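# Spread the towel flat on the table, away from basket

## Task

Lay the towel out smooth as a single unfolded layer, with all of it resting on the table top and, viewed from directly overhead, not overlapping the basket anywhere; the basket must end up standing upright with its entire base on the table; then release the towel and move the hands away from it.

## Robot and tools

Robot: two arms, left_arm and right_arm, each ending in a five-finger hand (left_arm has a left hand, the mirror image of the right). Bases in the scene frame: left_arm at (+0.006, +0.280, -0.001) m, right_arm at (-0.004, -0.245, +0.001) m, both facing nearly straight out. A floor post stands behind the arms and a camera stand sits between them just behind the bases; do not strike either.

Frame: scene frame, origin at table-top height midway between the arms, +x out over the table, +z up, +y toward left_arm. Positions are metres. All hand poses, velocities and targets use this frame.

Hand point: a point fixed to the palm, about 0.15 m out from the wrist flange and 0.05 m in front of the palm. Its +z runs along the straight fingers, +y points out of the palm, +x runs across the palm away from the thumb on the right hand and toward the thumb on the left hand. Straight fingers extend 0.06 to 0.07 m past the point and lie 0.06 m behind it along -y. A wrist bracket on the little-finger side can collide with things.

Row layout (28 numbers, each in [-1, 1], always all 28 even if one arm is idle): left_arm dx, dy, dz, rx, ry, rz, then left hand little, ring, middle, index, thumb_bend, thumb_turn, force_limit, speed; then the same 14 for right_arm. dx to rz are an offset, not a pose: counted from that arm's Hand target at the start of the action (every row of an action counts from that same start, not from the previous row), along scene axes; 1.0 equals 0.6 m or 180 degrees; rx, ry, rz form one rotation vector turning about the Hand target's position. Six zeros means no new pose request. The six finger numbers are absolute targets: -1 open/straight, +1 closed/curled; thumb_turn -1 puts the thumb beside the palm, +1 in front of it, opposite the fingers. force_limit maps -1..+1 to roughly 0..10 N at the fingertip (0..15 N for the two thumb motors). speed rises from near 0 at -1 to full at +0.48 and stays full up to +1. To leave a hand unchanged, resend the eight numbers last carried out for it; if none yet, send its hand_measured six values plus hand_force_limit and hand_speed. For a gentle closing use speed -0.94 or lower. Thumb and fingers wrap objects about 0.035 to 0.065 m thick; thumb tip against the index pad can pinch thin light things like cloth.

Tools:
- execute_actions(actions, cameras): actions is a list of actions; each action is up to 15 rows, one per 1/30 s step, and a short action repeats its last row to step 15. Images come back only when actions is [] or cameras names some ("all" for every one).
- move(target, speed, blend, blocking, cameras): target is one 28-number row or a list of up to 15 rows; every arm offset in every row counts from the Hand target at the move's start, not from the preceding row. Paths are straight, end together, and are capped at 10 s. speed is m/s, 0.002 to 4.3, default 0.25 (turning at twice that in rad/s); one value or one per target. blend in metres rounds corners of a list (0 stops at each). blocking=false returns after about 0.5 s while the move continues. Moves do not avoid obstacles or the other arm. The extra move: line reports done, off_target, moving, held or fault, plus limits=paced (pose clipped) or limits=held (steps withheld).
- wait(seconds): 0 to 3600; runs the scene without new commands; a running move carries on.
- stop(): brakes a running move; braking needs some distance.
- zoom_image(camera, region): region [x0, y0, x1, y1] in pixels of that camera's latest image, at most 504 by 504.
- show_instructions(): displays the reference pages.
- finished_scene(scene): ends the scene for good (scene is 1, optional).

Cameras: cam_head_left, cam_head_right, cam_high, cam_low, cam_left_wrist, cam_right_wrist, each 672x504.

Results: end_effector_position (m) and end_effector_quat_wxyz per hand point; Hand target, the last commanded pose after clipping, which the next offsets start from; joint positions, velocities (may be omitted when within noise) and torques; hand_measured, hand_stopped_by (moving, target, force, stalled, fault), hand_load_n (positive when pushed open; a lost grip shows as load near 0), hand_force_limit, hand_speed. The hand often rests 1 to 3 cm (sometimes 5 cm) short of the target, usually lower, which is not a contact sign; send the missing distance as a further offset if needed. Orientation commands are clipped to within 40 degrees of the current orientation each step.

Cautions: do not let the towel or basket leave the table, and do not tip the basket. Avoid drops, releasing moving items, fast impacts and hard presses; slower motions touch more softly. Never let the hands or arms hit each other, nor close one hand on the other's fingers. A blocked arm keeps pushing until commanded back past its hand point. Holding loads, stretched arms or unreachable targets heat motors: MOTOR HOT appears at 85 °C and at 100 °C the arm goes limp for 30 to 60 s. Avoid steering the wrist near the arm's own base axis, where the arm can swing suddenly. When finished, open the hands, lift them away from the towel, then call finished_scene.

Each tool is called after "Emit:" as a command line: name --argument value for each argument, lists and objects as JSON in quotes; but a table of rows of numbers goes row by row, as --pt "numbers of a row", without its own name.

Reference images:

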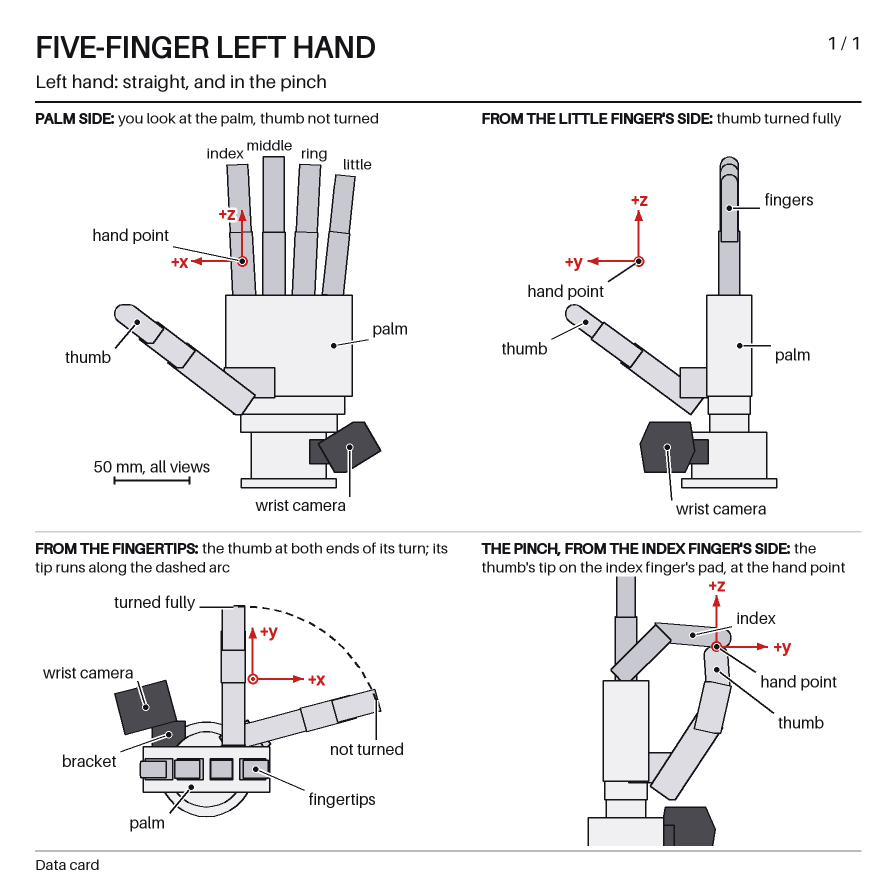

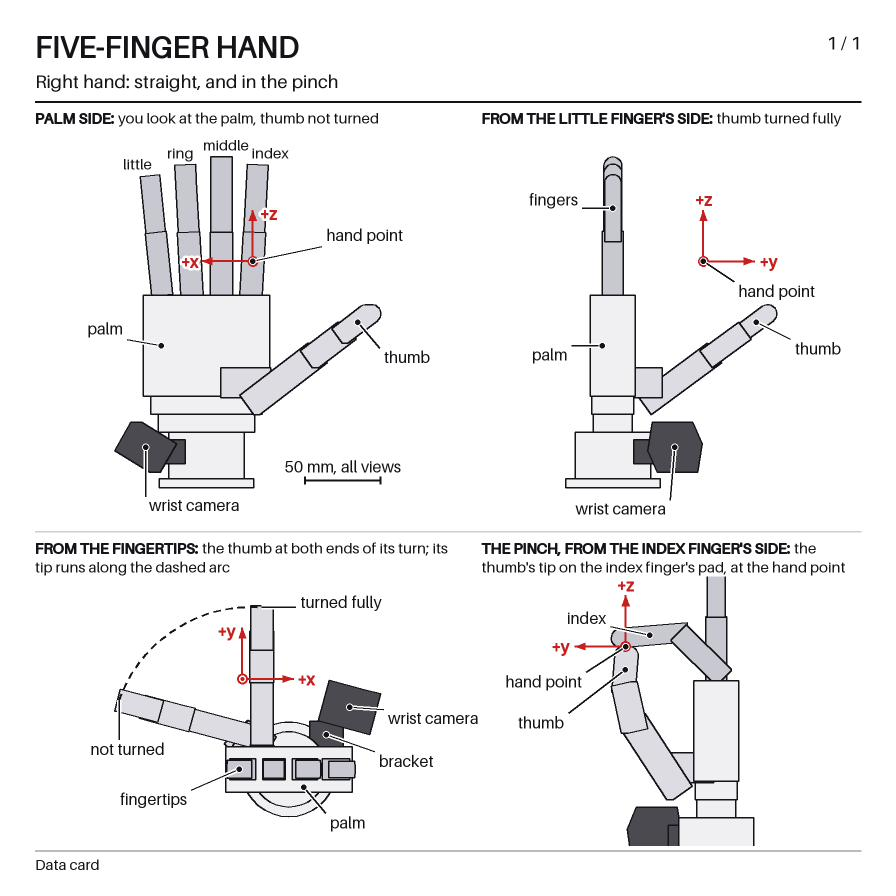

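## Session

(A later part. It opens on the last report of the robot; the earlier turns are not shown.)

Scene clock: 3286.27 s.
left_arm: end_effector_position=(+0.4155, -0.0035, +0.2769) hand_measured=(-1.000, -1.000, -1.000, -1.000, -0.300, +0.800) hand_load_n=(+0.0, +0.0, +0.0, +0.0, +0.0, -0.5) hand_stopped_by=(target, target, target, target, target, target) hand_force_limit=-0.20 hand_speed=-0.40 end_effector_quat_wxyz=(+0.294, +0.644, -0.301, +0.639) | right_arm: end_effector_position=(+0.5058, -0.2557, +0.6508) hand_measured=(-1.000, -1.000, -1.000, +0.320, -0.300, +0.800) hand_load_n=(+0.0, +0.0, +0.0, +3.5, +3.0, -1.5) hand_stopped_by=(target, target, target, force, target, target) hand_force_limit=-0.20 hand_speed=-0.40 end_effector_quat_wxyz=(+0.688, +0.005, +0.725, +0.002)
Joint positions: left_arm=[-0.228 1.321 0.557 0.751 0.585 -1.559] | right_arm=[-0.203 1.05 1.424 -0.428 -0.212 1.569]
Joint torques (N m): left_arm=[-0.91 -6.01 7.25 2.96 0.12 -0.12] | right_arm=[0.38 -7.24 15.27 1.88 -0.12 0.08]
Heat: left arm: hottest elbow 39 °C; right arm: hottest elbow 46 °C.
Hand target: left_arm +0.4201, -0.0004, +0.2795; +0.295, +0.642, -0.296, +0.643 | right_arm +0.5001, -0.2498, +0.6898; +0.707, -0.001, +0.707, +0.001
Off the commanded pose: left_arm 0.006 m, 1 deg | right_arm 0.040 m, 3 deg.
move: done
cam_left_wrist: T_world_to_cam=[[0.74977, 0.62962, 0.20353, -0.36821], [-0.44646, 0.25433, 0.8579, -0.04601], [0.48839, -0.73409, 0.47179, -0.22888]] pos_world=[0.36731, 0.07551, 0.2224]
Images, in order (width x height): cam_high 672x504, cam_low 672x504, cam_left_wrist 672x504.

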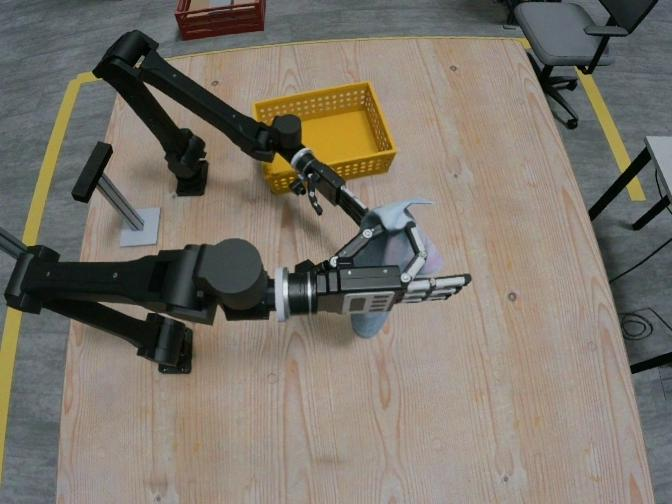

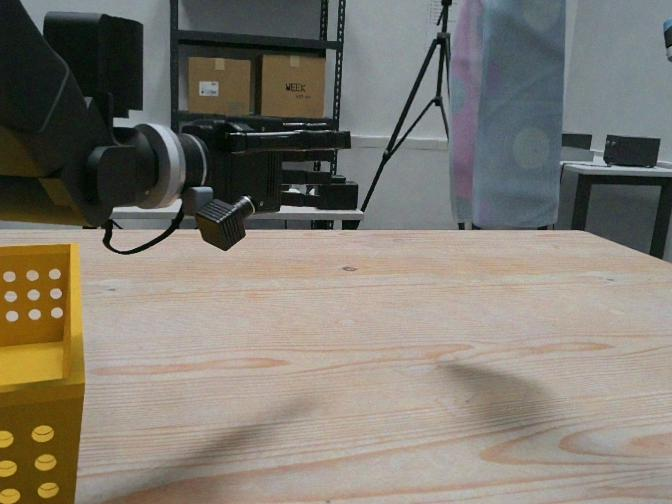

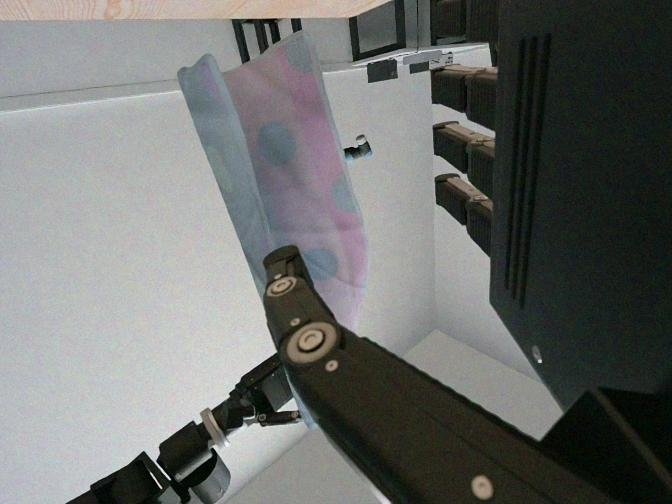

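Emit:
move --target '[-0.05,0.05,0.3,0,0,0,-1,-1,-1,-1,-0.3,0.8,-0.2,-0.4,0,0,0,0,0,0,-1,-1,-1,0.5,-0.3,0.8,-0.2,-0.4]' --speed 0.2 --cameras '["cam_left_wrist","cam_high","cam_low"]'

Emit:
zoom_image --camera "cam_left_wrist" --region '[0, 0, 504, 504]'

Scene clock: 3304.37 s.
left_arm: end_effector_position=(+0.3845, +0.0273, +0.4376) hand_measured=(-1.000, -1.000, -1.000, -1.000, -0.300, +0.800) hand_load_n=(+0.0, +0.0, +0.0, +0.0, +0.0, +0.0) hand_stopped_by=(target, target, target, target, target, target) hand_force_limit=-0.20 hand_speed=-0.40 end_effector_quat_wxyz=(+0.300, +0.651, -0.295, +0.632) | right_arm: end_effector_position=(+0.5058, -0.2557, +0.6508) hand_measured=(-1.000, -1.000, -1.000, +0.320, -0.300, +0.800) hand_load_n=(+0.0, +0.0, +0.0, +3.5, +3.0, -1.5) hand_stopped_by=(target, target, target, force, target, target) hand_force_limit=-0.20 hand_speed=-0.40 end_effector_quat_wxyz=(+0.688, +0.005, +0.725, +0.002)
Joint positions: left_arm=[-0.16 0.944 0.775 0.141 0.653 -1.572] | right_arm=[-0.203 1.05 1.424 -0.428 -0.212 1.569]
Joint torques (N m): left_arm=[-0.91 -3.78 12.44 1.8 0.13 -0.02] | right_arm=[0.44 -7.18 15.27 1.89 -0.12 0.08]
Heat: left arm: hottest elbow 39 °C; right arm: hottest elbow 46 °C.
Hand target: left_arm +0.3900, +0.0296, +0.4597; +0.295, +0.642, -0.296, +0.643 | right_arm +0.5001, -0.2498, +0.6898; +0.707, -0.001, +0.707, +0.001
Off the commanded pose: left_arm 0.023 m, 2 deg | right_arm 0.040 m, 3 deg.
move: off_target (left_arm)
cam_left_wrist: T_world_to_cam=[[0.75448, 0.63091, 0.18087, -0.38903], [-0.42472, 0.25922, 0.86742, -0.21821], [0.50038, -0.73127, 0.46353, -0.26786]] pos_world=[0.33487, 0.10613, 0.38381]
Images, in order (width x height): cam_high 672x504, cam_low 672x504, cam_left_wrist 672x504.

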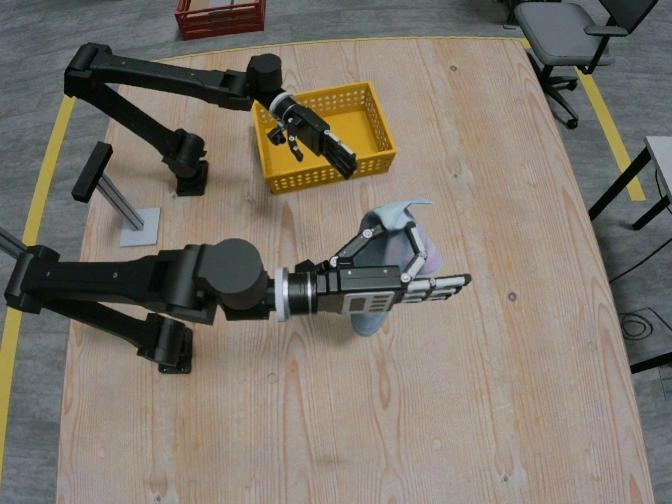

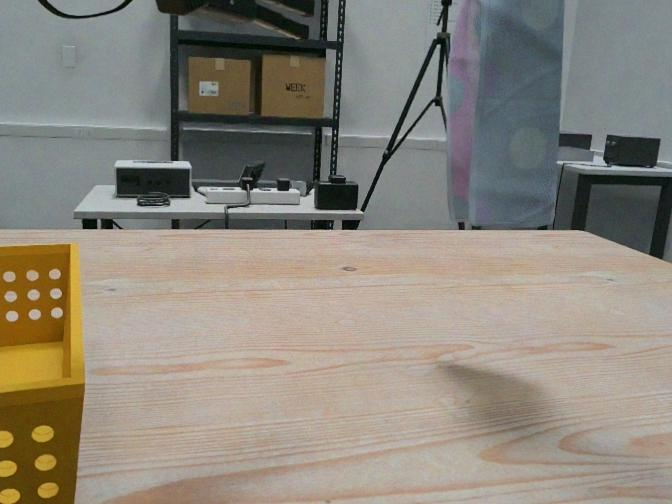

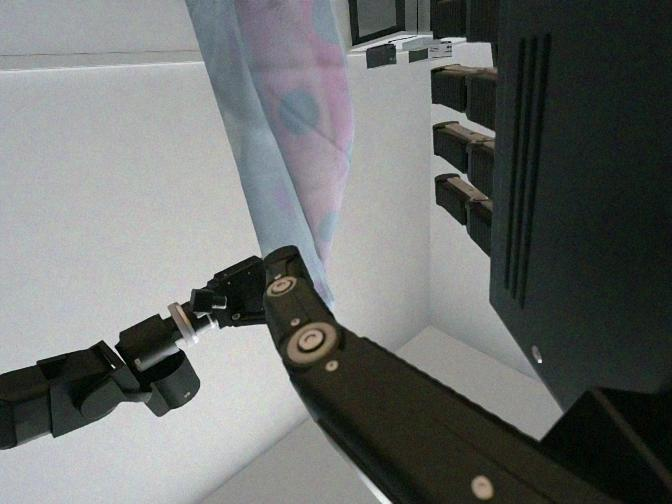

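Scaled by 1.000.

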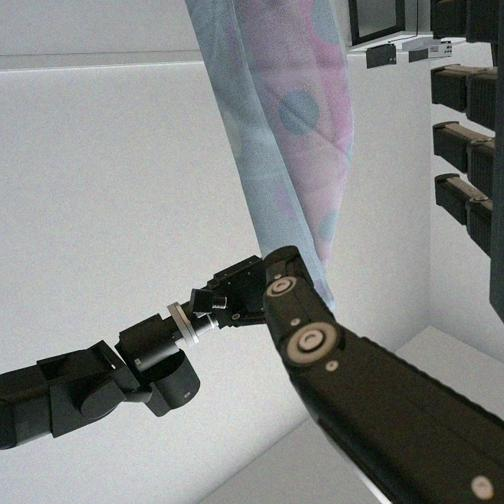

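Emit:
move --target '[-0.1,-0.183,-0.13,0,0,0.111,-1,-1,-1,-1,-0.3,-1,-0.2,-0.4,0,0,0,0,0,0,-1,-1,-1,0.5,-0.3,0.8,-0.2,-0.4]' --speed 0.2 --cameras '["cam_left_wrist","cam_head_left"]'

Scene clock: 3331.27 s.
left_arm: end_effector_position=(+0.3319, -0.0769, +0.3837) hand_measured=(-1.000, -1.000, -1.000, -1.000, -0.300, -1.000) hand_load_n=(+0.0, +0.0, +0.0, +0.5, +0.0, +0.0) hand_stopped_by=(target, target, target, target, target, target) hand_force_limit=-0.20 hand_speed=-0.40 end_effector_quat_wxyz=(+0.177, +0.686, -0.178, +0.683) | right_arm: end_effector_position=(+0.5058, -0.2557, +0.6508) hand_measured=(-1.000, -1.000, -1.000, +0.320, -0.300, +0.800) hand_load_n=(+0.0, -0.5, +0.0, +3.5, +2.5, -1.5) hand_stopped_by=(target, target, target, force, target, target) hand_force_limit=-0.20 hand_speed=-0.40 end_effector_quat_wxyz=(+0.688, +0.005, +0.725, +0.002)
Joint positions: left_arm=[-0.791 0.909 0.599 0.306 -0.339 -1.572] | right_arm=[-0.203 1.05 1.424 -0.428 -0.212 1.569]
Joint torques (N m): left_arm=[-2.2 -2.84 8.38 3.11 -0.11 0.01] | right_arm=[0.5 -7.3 15.25 1.85 -0.12 0.07]
Heat: left arm: hottest elbow 42 °C; right arm: hottest elbow 47 °C.
Hand target: left_arm +0.3301, -0.0802, +0.3816; +0.179, +0.683, -0.180, +0.685 | right_arm +0.5001, -0.2498, +0.6898; +0.707, -0.001, +0.707, +0.001
Off the commanded pose: left_arm 0.004 m, 0 deg | right_arm 0.040 m, 3 deg.
move: done
cam_left_wrist: T_world_to_cam=[[0.47836, 0.85535, 0.19883, -0.17181], [-0.51064, 0.08673, 0.85541, -0.14686], [0.71443, -0.51073, 0.47827, -0.35263]] pos_world=[0.25912, -0.0204, 0.32844]
Images, in order (width x height): cam_head_left 672x504, cam_left_wrist 672x504.

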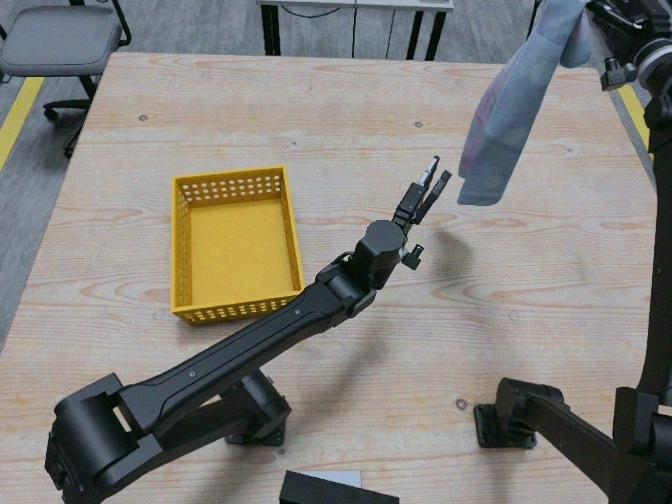

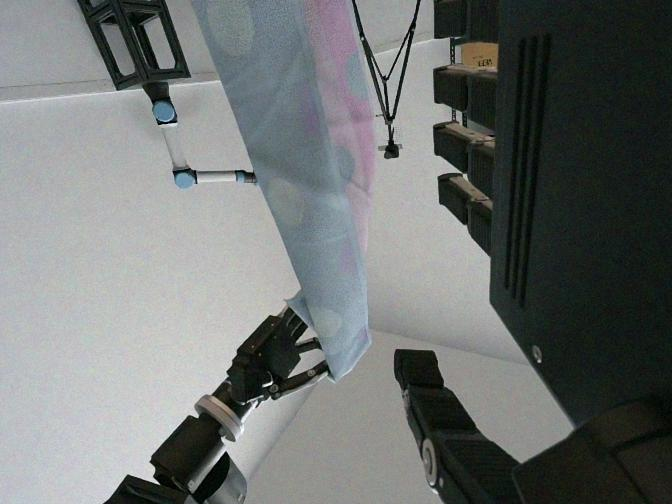

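Emit:
zoom_image --camera "cam_left_wrist" --region '[180, 0, 430, 400]'

Emit:
zoom_image --camera "cam_left_wrist" --region '[260, 240, 400, 400]'

Scaled by 1.260 from the camera's image (finer frame: 960x720).

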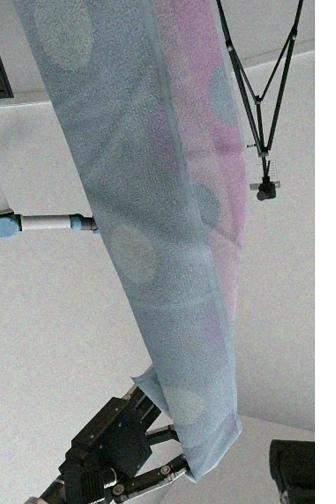

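Scaled by 3.150 from the camera's image (finer frame: 960x720).

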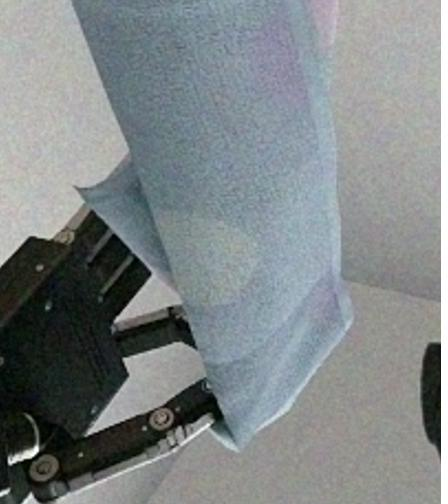

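Emit:
move --target '[0.175,0.07,-0.225,0,0,0.167,-1,-1,-1,-1,-0.3,0.8,-0.2,-0.4,0,0,0,0,0,0,-1,-1,-1,0.5,-0.3,0.8,-0.2,-0.4]' --speed 0.15 --cameras '["all"]'

Scene clock: 3360.50 s.
left_arm: end_effector_position=(+0.4287, -0.0382, +0.2399) hand_measured=(-1.000, -1.000, -1.000, -1.000, -0.300, +0.800) hand_load_n=(+0.0, +0.0, +0.0, +0.0, +0.0, +0.0) hand_stopped_by=(target, target, target, target, target, target) hand_force_limit=-0.20 hand_speed=-0.40 end_effector_quat_wxyz=(-0.006, +0.712, -0.005, +0.702) | right_arm: end_effector_position=(+0.5058, -0.2557, +0.6508) hand_measured=(-1.000, -1.000, -1.000, +0.320, -0.300, +0.800) hand_load_n=(+0.0, +0.0, +0.0, +3.5, +3.0, -1.5) hand_stopped_by=(target, target, target, force, target, target) hand_force_limit=-0.20 hand_speed=-0.40 end_effector_quat_wxyz=(+0.688, +0.005, +0.725, +0.002)
Joint positions: left_arm=[-0.79 1.425 0.522 0.883 -0.846 -1.572] | right_arm=[-0.203 1.05 1.424 -0.428 -0.212 1.569]
Joint torques (N m): left_arm=[-0.97 -6.42 7.16 2.84 -0.15 0.01] | right_arm=[0.44 -7.24 15.27 1.87 -0.13 0.07]
Heat: left arm: hottest elbow 38 °C; right arm: hottest elbow 48 °C.
Hand target: left_arm +0.4350, -0.0383, +0.2466; -0.005, +0.707, +0.003, +0.708 | right_arm +0.5001, -0.2498, +0.6898; +0.707, -0.001, +0.707, +0.001
Off the commanded pose: left_arm 0.009 m, 1 deg | right_arm 0.040 m, 3 deg.
move: done
cam_left_wrist: T_world_to_cam=[[0.00397, 0.97702, 0.21309, -0.01804], [-0.47925, -0.18517, 0.85792, -0.00226], [0.87767, -0.10552, 0.4675, -0.38523]] pos_world=[0.33709, -0.02345, 0.18588]
cam_right_wrist: T_world_to_cam=[[0.02442, 0.96034, -0.27778, 0.41914], [-0.50808, 0.25122, 0.82386, -0.22101], [0.86097, 0.12101, 0.49406, -0.61252]] pos_world=[0.40483, -0.27287, 0.60113]

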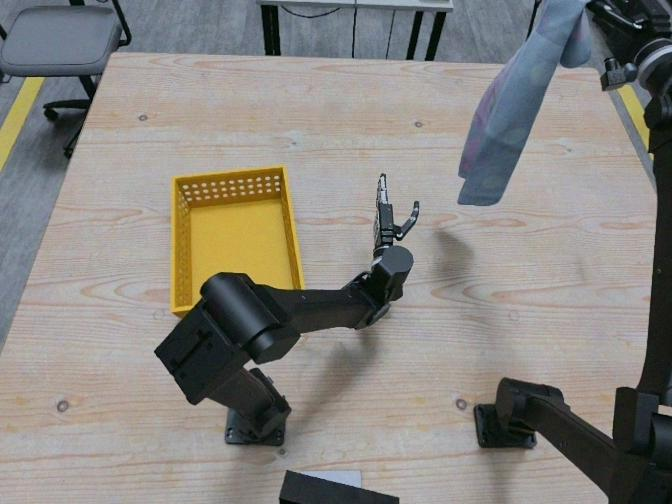

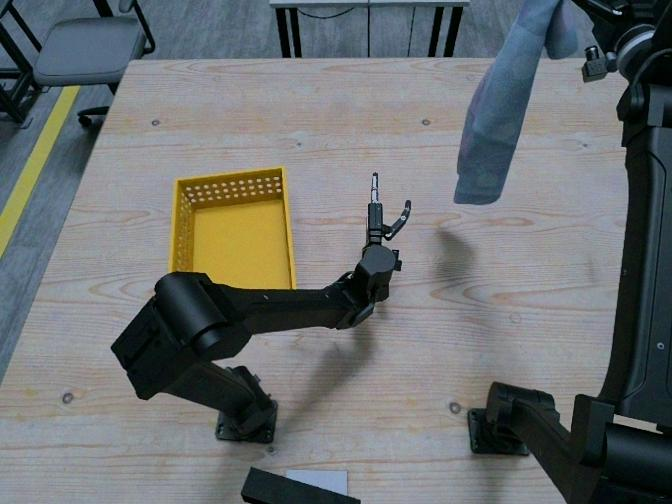

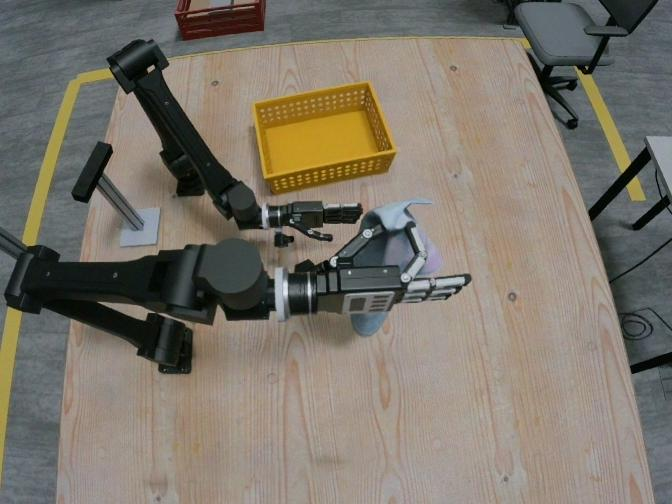

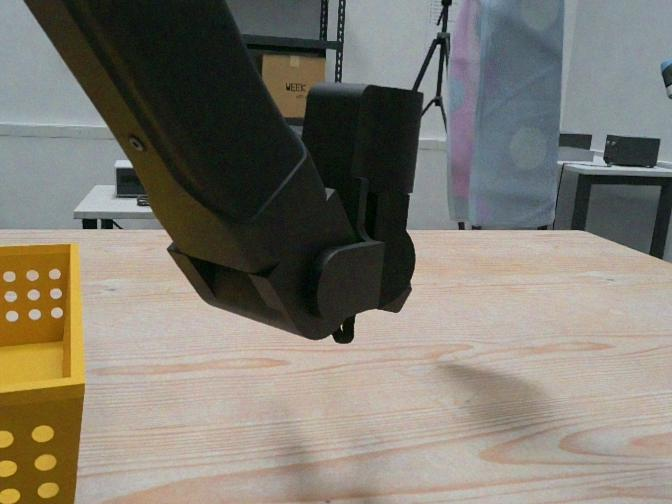

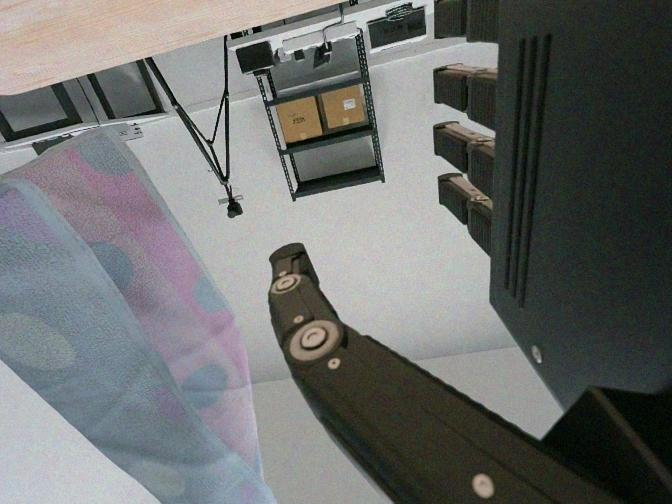

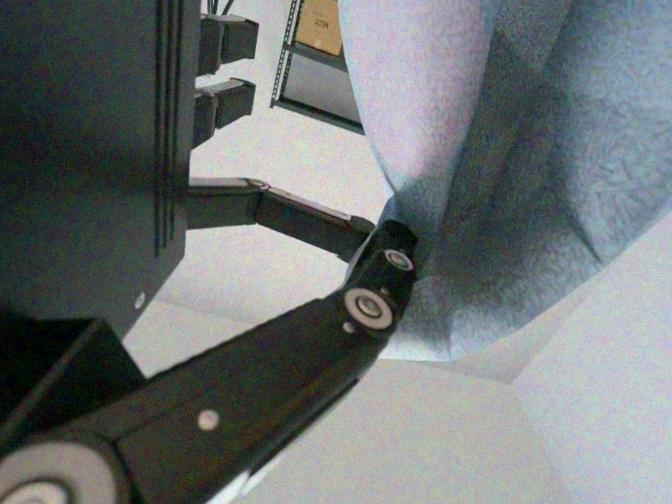

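Emit:
move --target '[0.02,-0.14,-0.015,0,0,0,-1,-1,-1,-1,-0.3,0.8,-0.2,-0.4,0,0,0,0,0,0,-1,-1,-1,0.5,-0.3,0.8,-0.2,-0.4]' --speed 0.1 --cameras '["all"]'

Scene clock: 3377.30 s.
left_arm: end_effector_position=(+0.4429, -0.1111, +0.2276) hand_measured=(-1.000, -1.000, -1.000, -1.000, -0.300, +0.800) hand_load_n=(-0.5, +0.0, +0.0, +0.5, +0.0, +0.0) hand_stopped_by=(target, target, target, target, target, target) hand_force_limit=-0.20 hand_speed=-0.40 end_effector_quat_wxyz=(-0.013, +0.713, -0.002, +0.701) | right_arm: end_effector_position=(+0.5058, -0.2557, +0.6508) hand_measured=(-1.000, -1.000, -1.000, +0.320, -0.300, +0.800) hand_load_n=(+0.0, +0.0, +0.0, +3.5, +2.5, -1.5) hand_stopped_by=(target, target, target, force, target, target) hand_force_limit=-0.20 hand_speed=-0.40 end_effector_quat_wxyz=(+0.688, +0.005, +0.725, +0.002)
Joint positions: left_arm=[-0.888 1.609 0.696 0.885 -0.958 -1.572] | right_arm=[-0.203 1.05 1.424 -0.428 -0.212 1.569]
Joint torques (N m): left_arm=[-2.02 -8.53 8.39 2.54 -0.16 0.01] | right_arm=[0.5 -7.3 15.25 1.88 -0.12 0.07]
Heat: left arm: hottest elbow 38 °C; right arm: hottest elbow 48 °C.
Hand target: left_arm +0.4471, -0.1221, +0.2377; -0.005, +0.707, +0.004, +0.708 | right_arm +0.5001, -0.2498, +0.6898; +0.707, -0.001, +0.707, +0.001
Off the commanded pose: left_arm 0.016 m, 2 deg | right_arm 0.040 m, 3 deg.
move: off_target (left_arm)
cam_left_wrist: T_world_to_cam=[[-0.0097, 0.97546, 0.21996, 0.06005], [-0.4746, -0.19811, 0.85762, -0.00186], [0.88015, -0.09608, 0.46488, -0.39901]] pos_world=[0.35089, -0.09727, 0.17387]
cam_right_wrist: T_world_to_cam=[[0.02442, 0.96034, -0.27778, 0.41914], [-0.50808, 0.25122, 0.82386, -0.22101], [0.86097, 0.12101, 0.49406, -0.61252]] pos_world=[0.40483, -0.27287, 0.60113]

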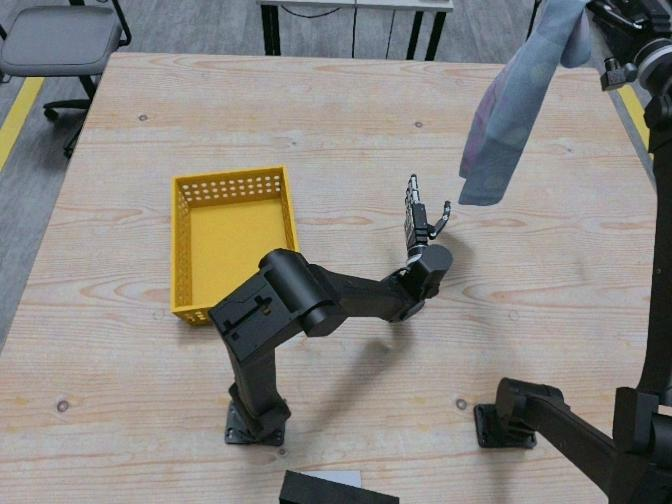

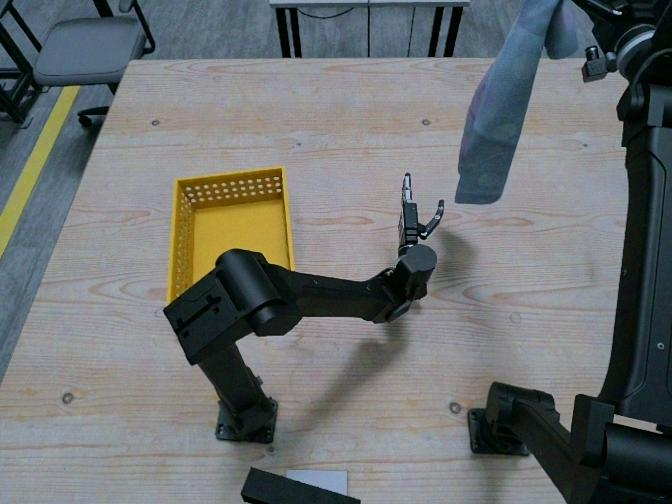

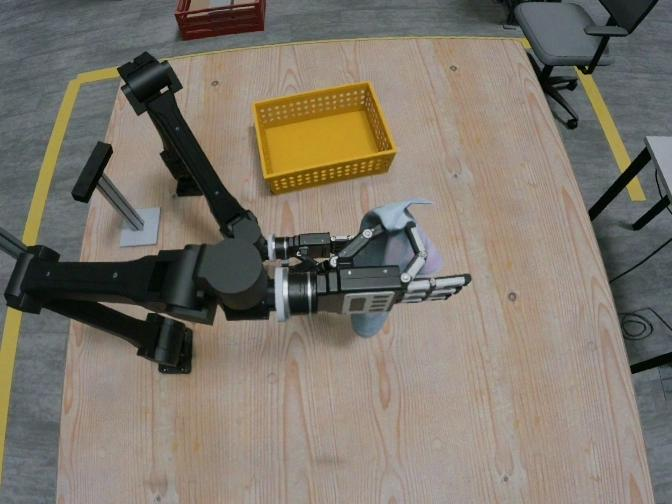

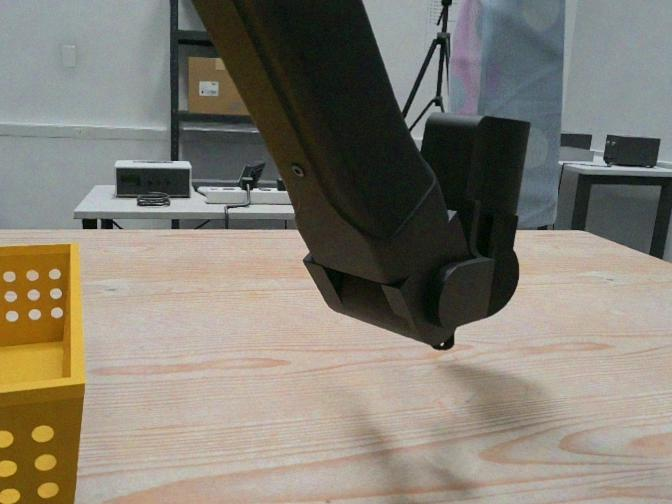

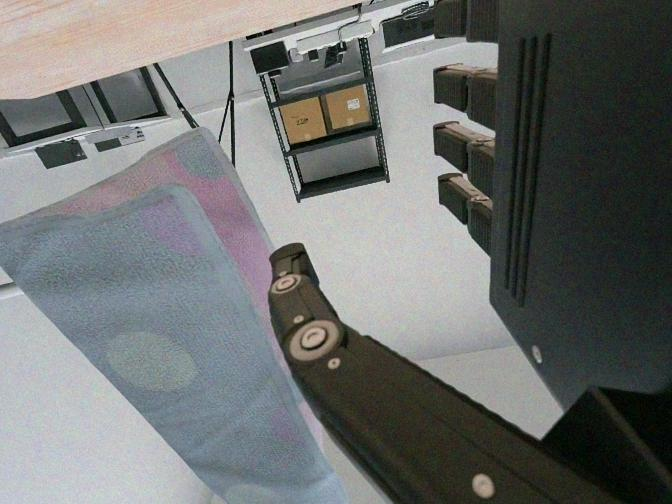

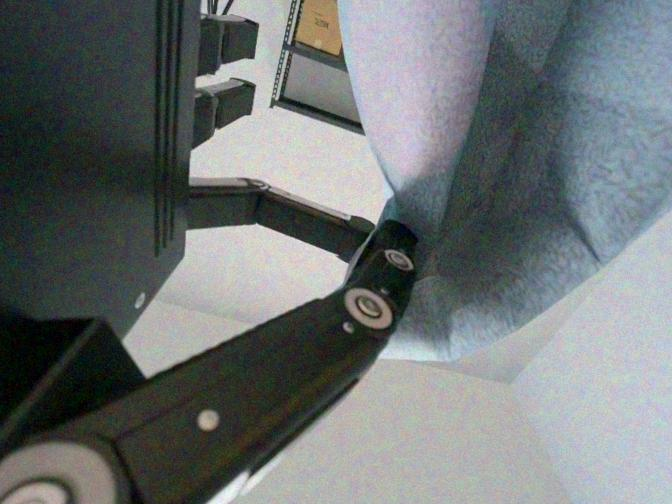

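Emit:
move --target '[0.01,-0.09,0,0,0,0,-1,-1,-1,-1,-0.3,0.8,-0.2,-0.4,0,0,0,0,0,0,-1,-1,-1,0.5,-0.3,0.8,-0.2,-0.4]' --speed 0.06 --cameras '["cam_left_wrist","cam_head_left","cam_low"]'

Scene clock: 3390.07 s.
left_arm: end_effector_position=(+0.4500, -0.1637, +0.2334) hand_measured=(-1.000, -1.000, -1.000, -1.000, -0.300, +0.800) hand_load_n=(+0.0, +0.0, +0.0, +0.0, +0.0, +0.0) hand_stopped_by=(target, target, target, target, target, target) hand_force_limit=-0.20 hand_speed=-0.40 end_effector_quat_wxyz=(-0.007, +0.708, +0.004, +0.706) | right_arm: end_effector_position=(+0.5058, -0.2557, +0.6508) hand_measured=(-1.000, -1.000, -1.000, +0.320, -0.300, +0.800) hand_load_n=(+0.0, +0.0, +0.0, +3.5, +3.0, -1.5) hand_stopped_by=(target, target, target, force, target, target) hand_force_limit=-0.20 hand_speed=-0.40 end_effector_quat_wxyz=(+0.688, +0.005, +0.725, +0.002)
Joint positions: left_arm=[-0.943 1.705 0.835 0.865 -1.015 -1.572] | right_arm=[-0.203 1.05 1.424 -0.428 -0.212 1.569]
Joint torques (N m): left_arm=[-2.08 -9.93 8.68 1.69 -0.14 0.02] | right_arm=[0.44 -7.24 15.28 1.88 -0.12 0.07]
Heat: left arm: hottest elbow 38 °C; right arm: hottest elbow 49 °C.
Hand target: left_arm +0.4530, -0.1763, +0.2375; -0.005, +0.707, +0.003, +0.708 | right_arm +0.5001, -0.2498, +0.6898; +0.707, -0.001, +0.707, +0.001
Off the commanded pose: left_arm 0.014 m, 0 deg | right_arm 0.040 m, 3 deg.
move: off_target (left_arm)
cam_left_wrist: T_world_to_cam=[[-0.01364, 0.97924, 0.20222, 0.11666], [-0.48594, -0.18325, 0.85456, -0.00556], [0.87388, -0.08661, 0.47836, -0.4118]] pos_world=[0.35875, -0.15092, 0.17814]
Images, in order (width x height): cam_head_left 672x504, cam_low 672x504, cam_left_wrist 672x504.

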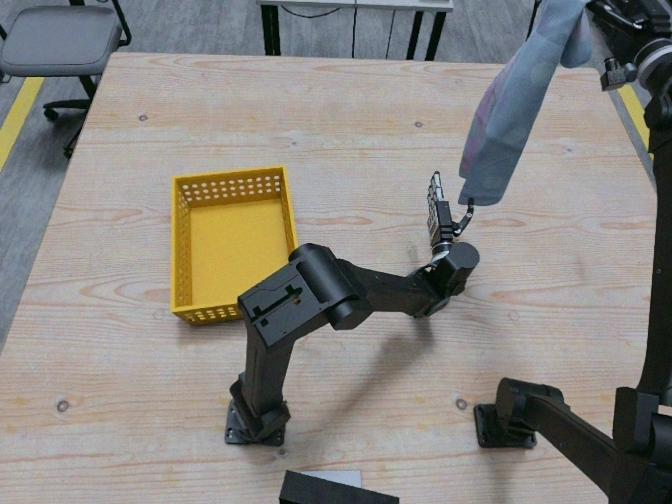

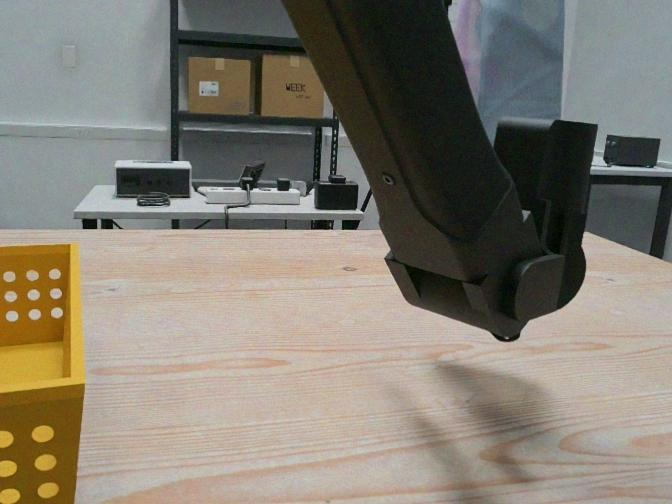

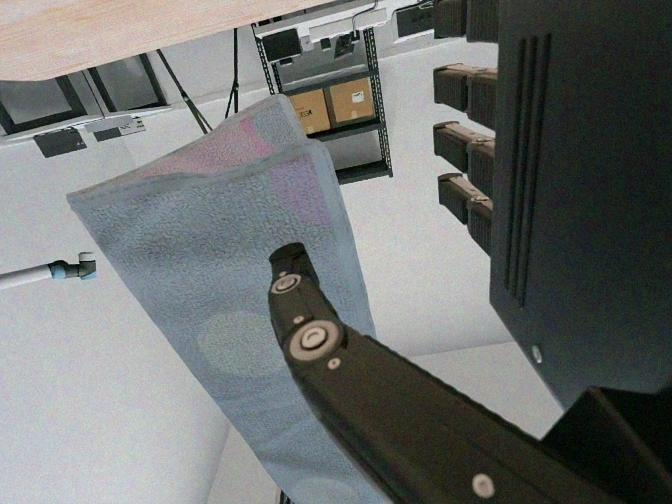

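Emit:
move --target '[0,0,0,0,0,0,-1,-1,-1,0.5,-0.3,0.8,-0.2,-0.4,0,0,0,0,0,0,-1,-1,-1,0.5,-0.3,0.8,-0.2,-0.4]' --speed 0.06 --cameras '["cam_left_wrist","cam_head_left","cam_low"]'

Scene clock: 3393.50 s.
left_arm: end_effector_position=(+0.4501, -0.1637, +0.2336) hand_measured=(-1.000, -1.000, -1.000, +0.370, -0.302, +0.800) hand_load_n=(-0.5, +0.0, +0.0, +7.5, +5.0, -0.5) hand_stopped_by=(target, target, target, force, target, target) hand_force_limit=-0.20 hand_speed=-0.40 end_effector_quat_wxyz=(-0.007, +0.708, +0.005, +0.706) | right_arm: end_effector_position=(+0.5058, -0.2557, +0.6508) hand_measured=(-1.000, -1.000, -1.000, +0.320, -0.300, +0.800) hand_load_n=(+0.0, +0.0, +0.0, +3.5, +3.0, -1.5) hand_stopped_by=(target, target, target, force, target, target) hand_force_limit=-0.20 hand_speed=-0.40 end_effector_quat_wxyz=(+0.688, +0.005, +0.725, +0.002)
Joint positions: left_arm=[-0.943 1.705 0.835 0.865 -1.015 -1.572] | right_arm=[-0.203 1.05 1.424 -0.428 -0.212 1.569]
Joint torques (N m): left_arm=[-2.14 -9.93 8.68 1.65 -0.13 0.02] | right_arm=[0.44 -7.3 15.25 1.87 -0.12 0.08]
Heat: left arm: hottest elbow 38 °C; right arm: hottest elbow 49 °C.
Hand target: left_arm +0.4530, -0.1763, +0.2376; -0.005, +0.707, +0.004, +0.708 | right_arm +0.5001, -0.2498, +0.6898; +0.707, -0.001, +0.707, +0.001
Off the commanded pose: left_arm 0.014 m, 0 deg | right_arm 0.040 m, 3 deg.
move: done
cam_left_wrist: T_world_to_cam=[[-0.01406, 0.97931, 0.20189, 0.11694], [-0.48606, -0.18314, 0.85452, -0.00563], [0.87382, -0.08611, 0.47857, -0.41193]] pos_world=[0.35885, -0.15102, 0.17834]
Images, in order (width x height): cam_head_left 672x504, cam_low 672x504, cam_left_wrist 672x504.

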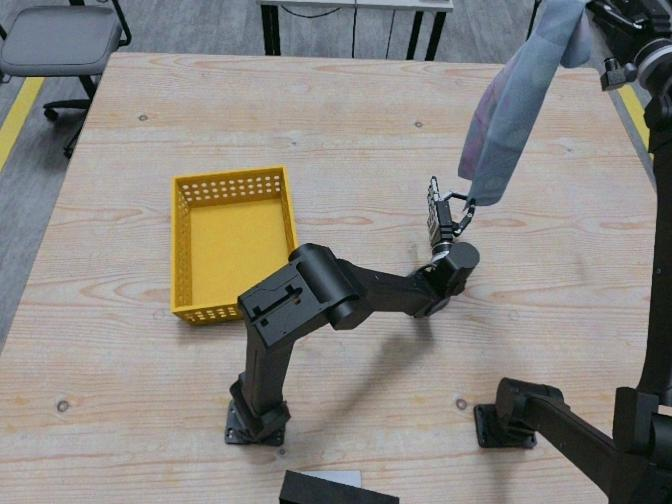

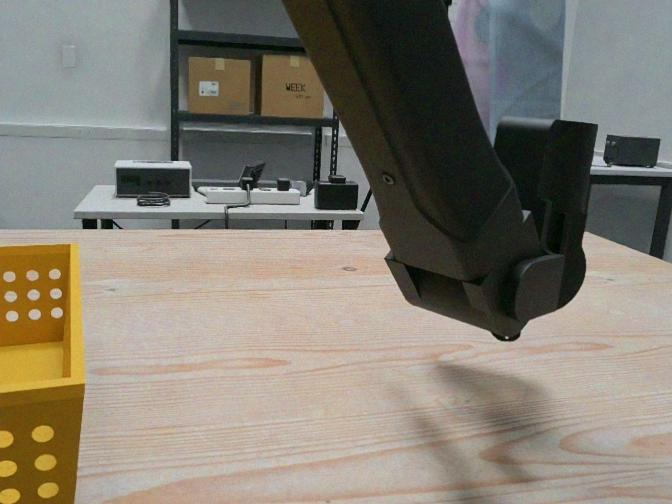

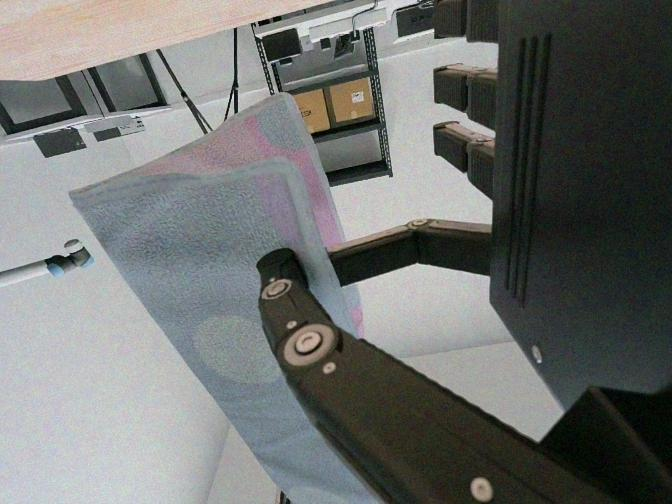

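Emit:
move --target '[0.078,0.33,0.337,0,0,0,-1,-1,-1,0.5,-0.3,0.8,-0.2,-0.4,0,-0.25,-0.4,0,0,0,-1,-1,-1,0.5,-0.3,0.8,-0.2,-0.4]' --speed 0.12 --cameras '["all"]'

Scene clock: 3449.27 s.
left_arm: end_effector_position=(+0.4946, +0.0204, +0.4098) hand_measured=(-1.000, -1.000, -1.000, +0.370, -0.302, +0.800) hand_load_n=(+0.0, +0.0, +0.0, +7.0, +5.0, -1.0) hand_stopped_by=(target, target, target, force, target, target) hand_force_limit=-0.20 hand_speed=-0.40 end_effector_quat_wxyz=(-0.010, +0.719, -0.006, +0.695) | right_arm: end_effector_position=(+0.5013, -0.3953, +0.4487) hand_measured=(-1.000, -1.000, -1.000, +0.320, -0.300, +0.800) hand_load_n=(+0.0, +0.0, +0.0, +3.5, +2.5, -1.0) hand_stopped_by=(target, target, target, force, target, target) hand_force_limit=-0.20 hand_speed=-0.40 end_effector_quat_wxyz=(+0.701, +0.000, +0.713, +0.007)
Joint positions: left_arm=[-0.543 1.113 0.822 0.25 -0.604 -1.571] | right_arm=[-0.582 1.152 0.931 0.201 -0.606 1.569]
Joint torques (N m): left_arm=[-1.03 -6.36 12.38 1.92 0.02 0] | right_arm=[-0.97 -9.05 9.57 3.15 -0.28 0.05]
Heat: left arm: hottest elbow 37 °C; right arm: hottest elbow 49 °C.
Hand target: left_arm +0.4998, +0.0218, +0.4399; -0.005, +0.706, +0.004, +0.708 | right_arm +0.5002, -0.3999, +0.4495; +0.707, -0.001, +0.707, +0.001
Off the commanded pose: left_arm 0.030 m, 2 deg | right_arm 0.005 m, 1 deg.
move: off_target (left_arm)
cam_left_wrist: T_world_to_cam=[[0.00322, 0.97533, 0.22073, -0.11454], [-0.46153, -0.19437, 0.86557, -0.11729], [0.88712, -0.10466, 0.44952, -0.51357]] pos_world=[0.40183, 0.03517, 0.35767]
cam_right_wrist: T_world_to_cam=[[0.02118, 0.9606, -0.27713, 0.49857], [-0.54132, 0.24406, 0.80461, 0.00083], [0.84055, 0.13298, 0.52516, -0.49081]] pos_world=[0.40244, -0.41386, 0.39525]

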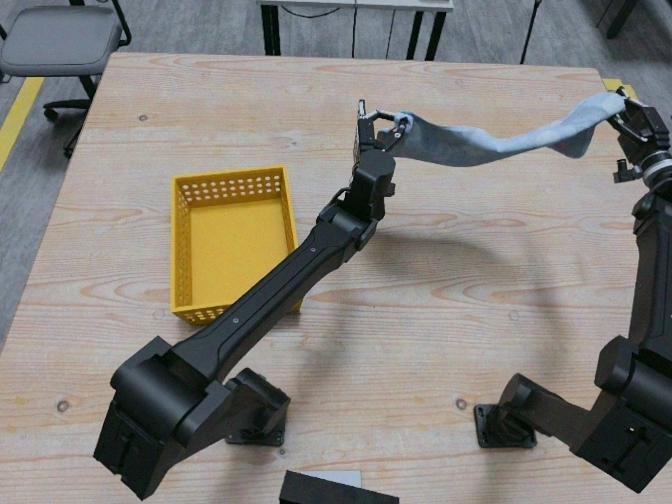

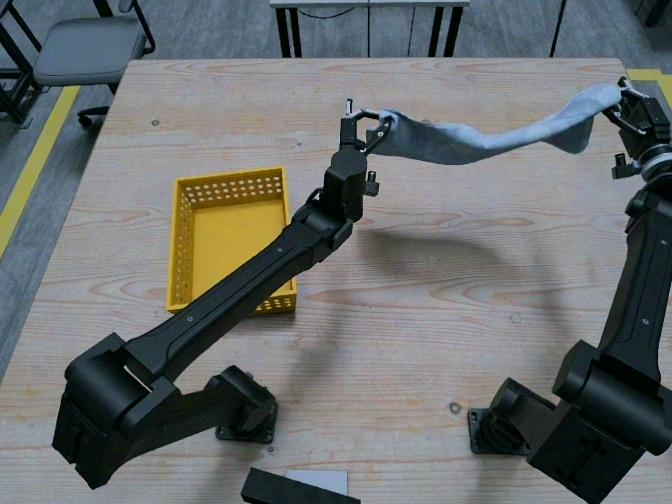

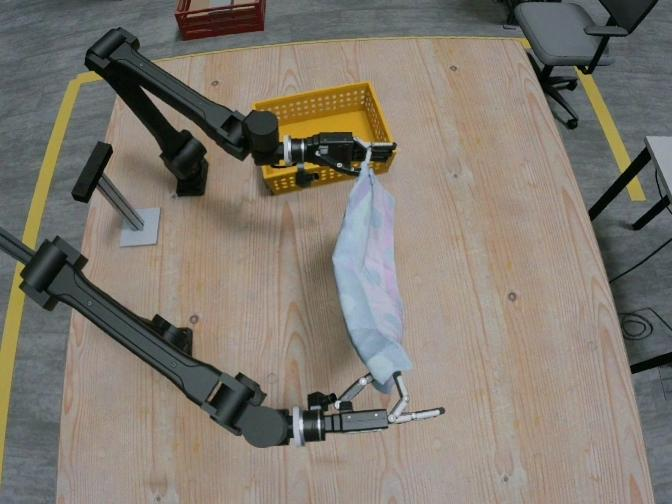

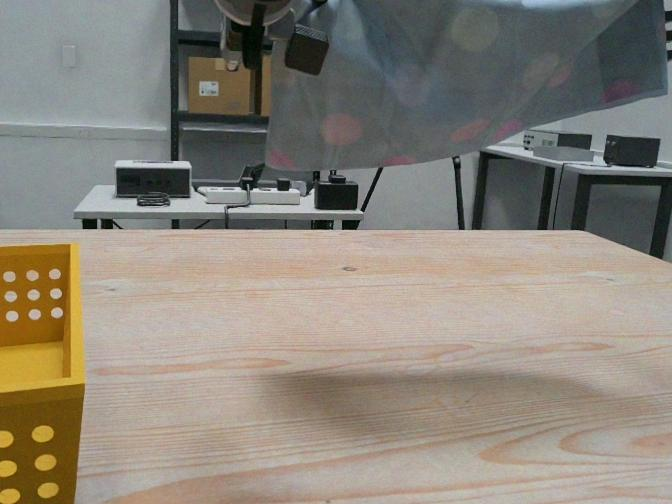

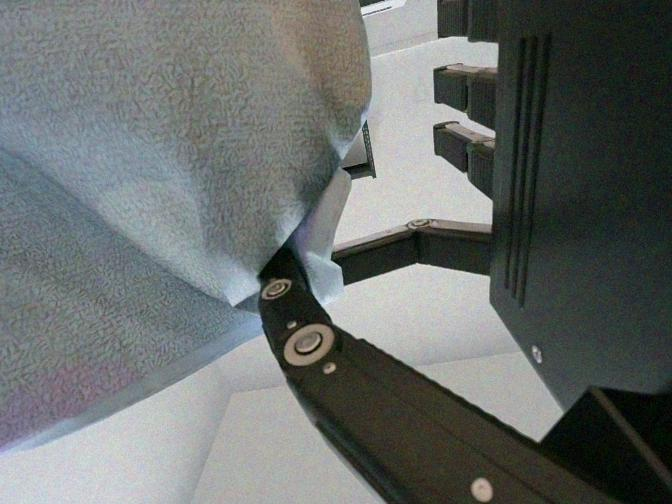

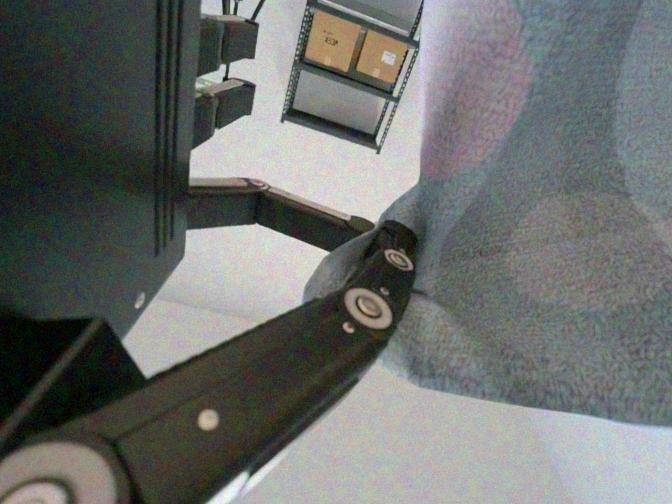

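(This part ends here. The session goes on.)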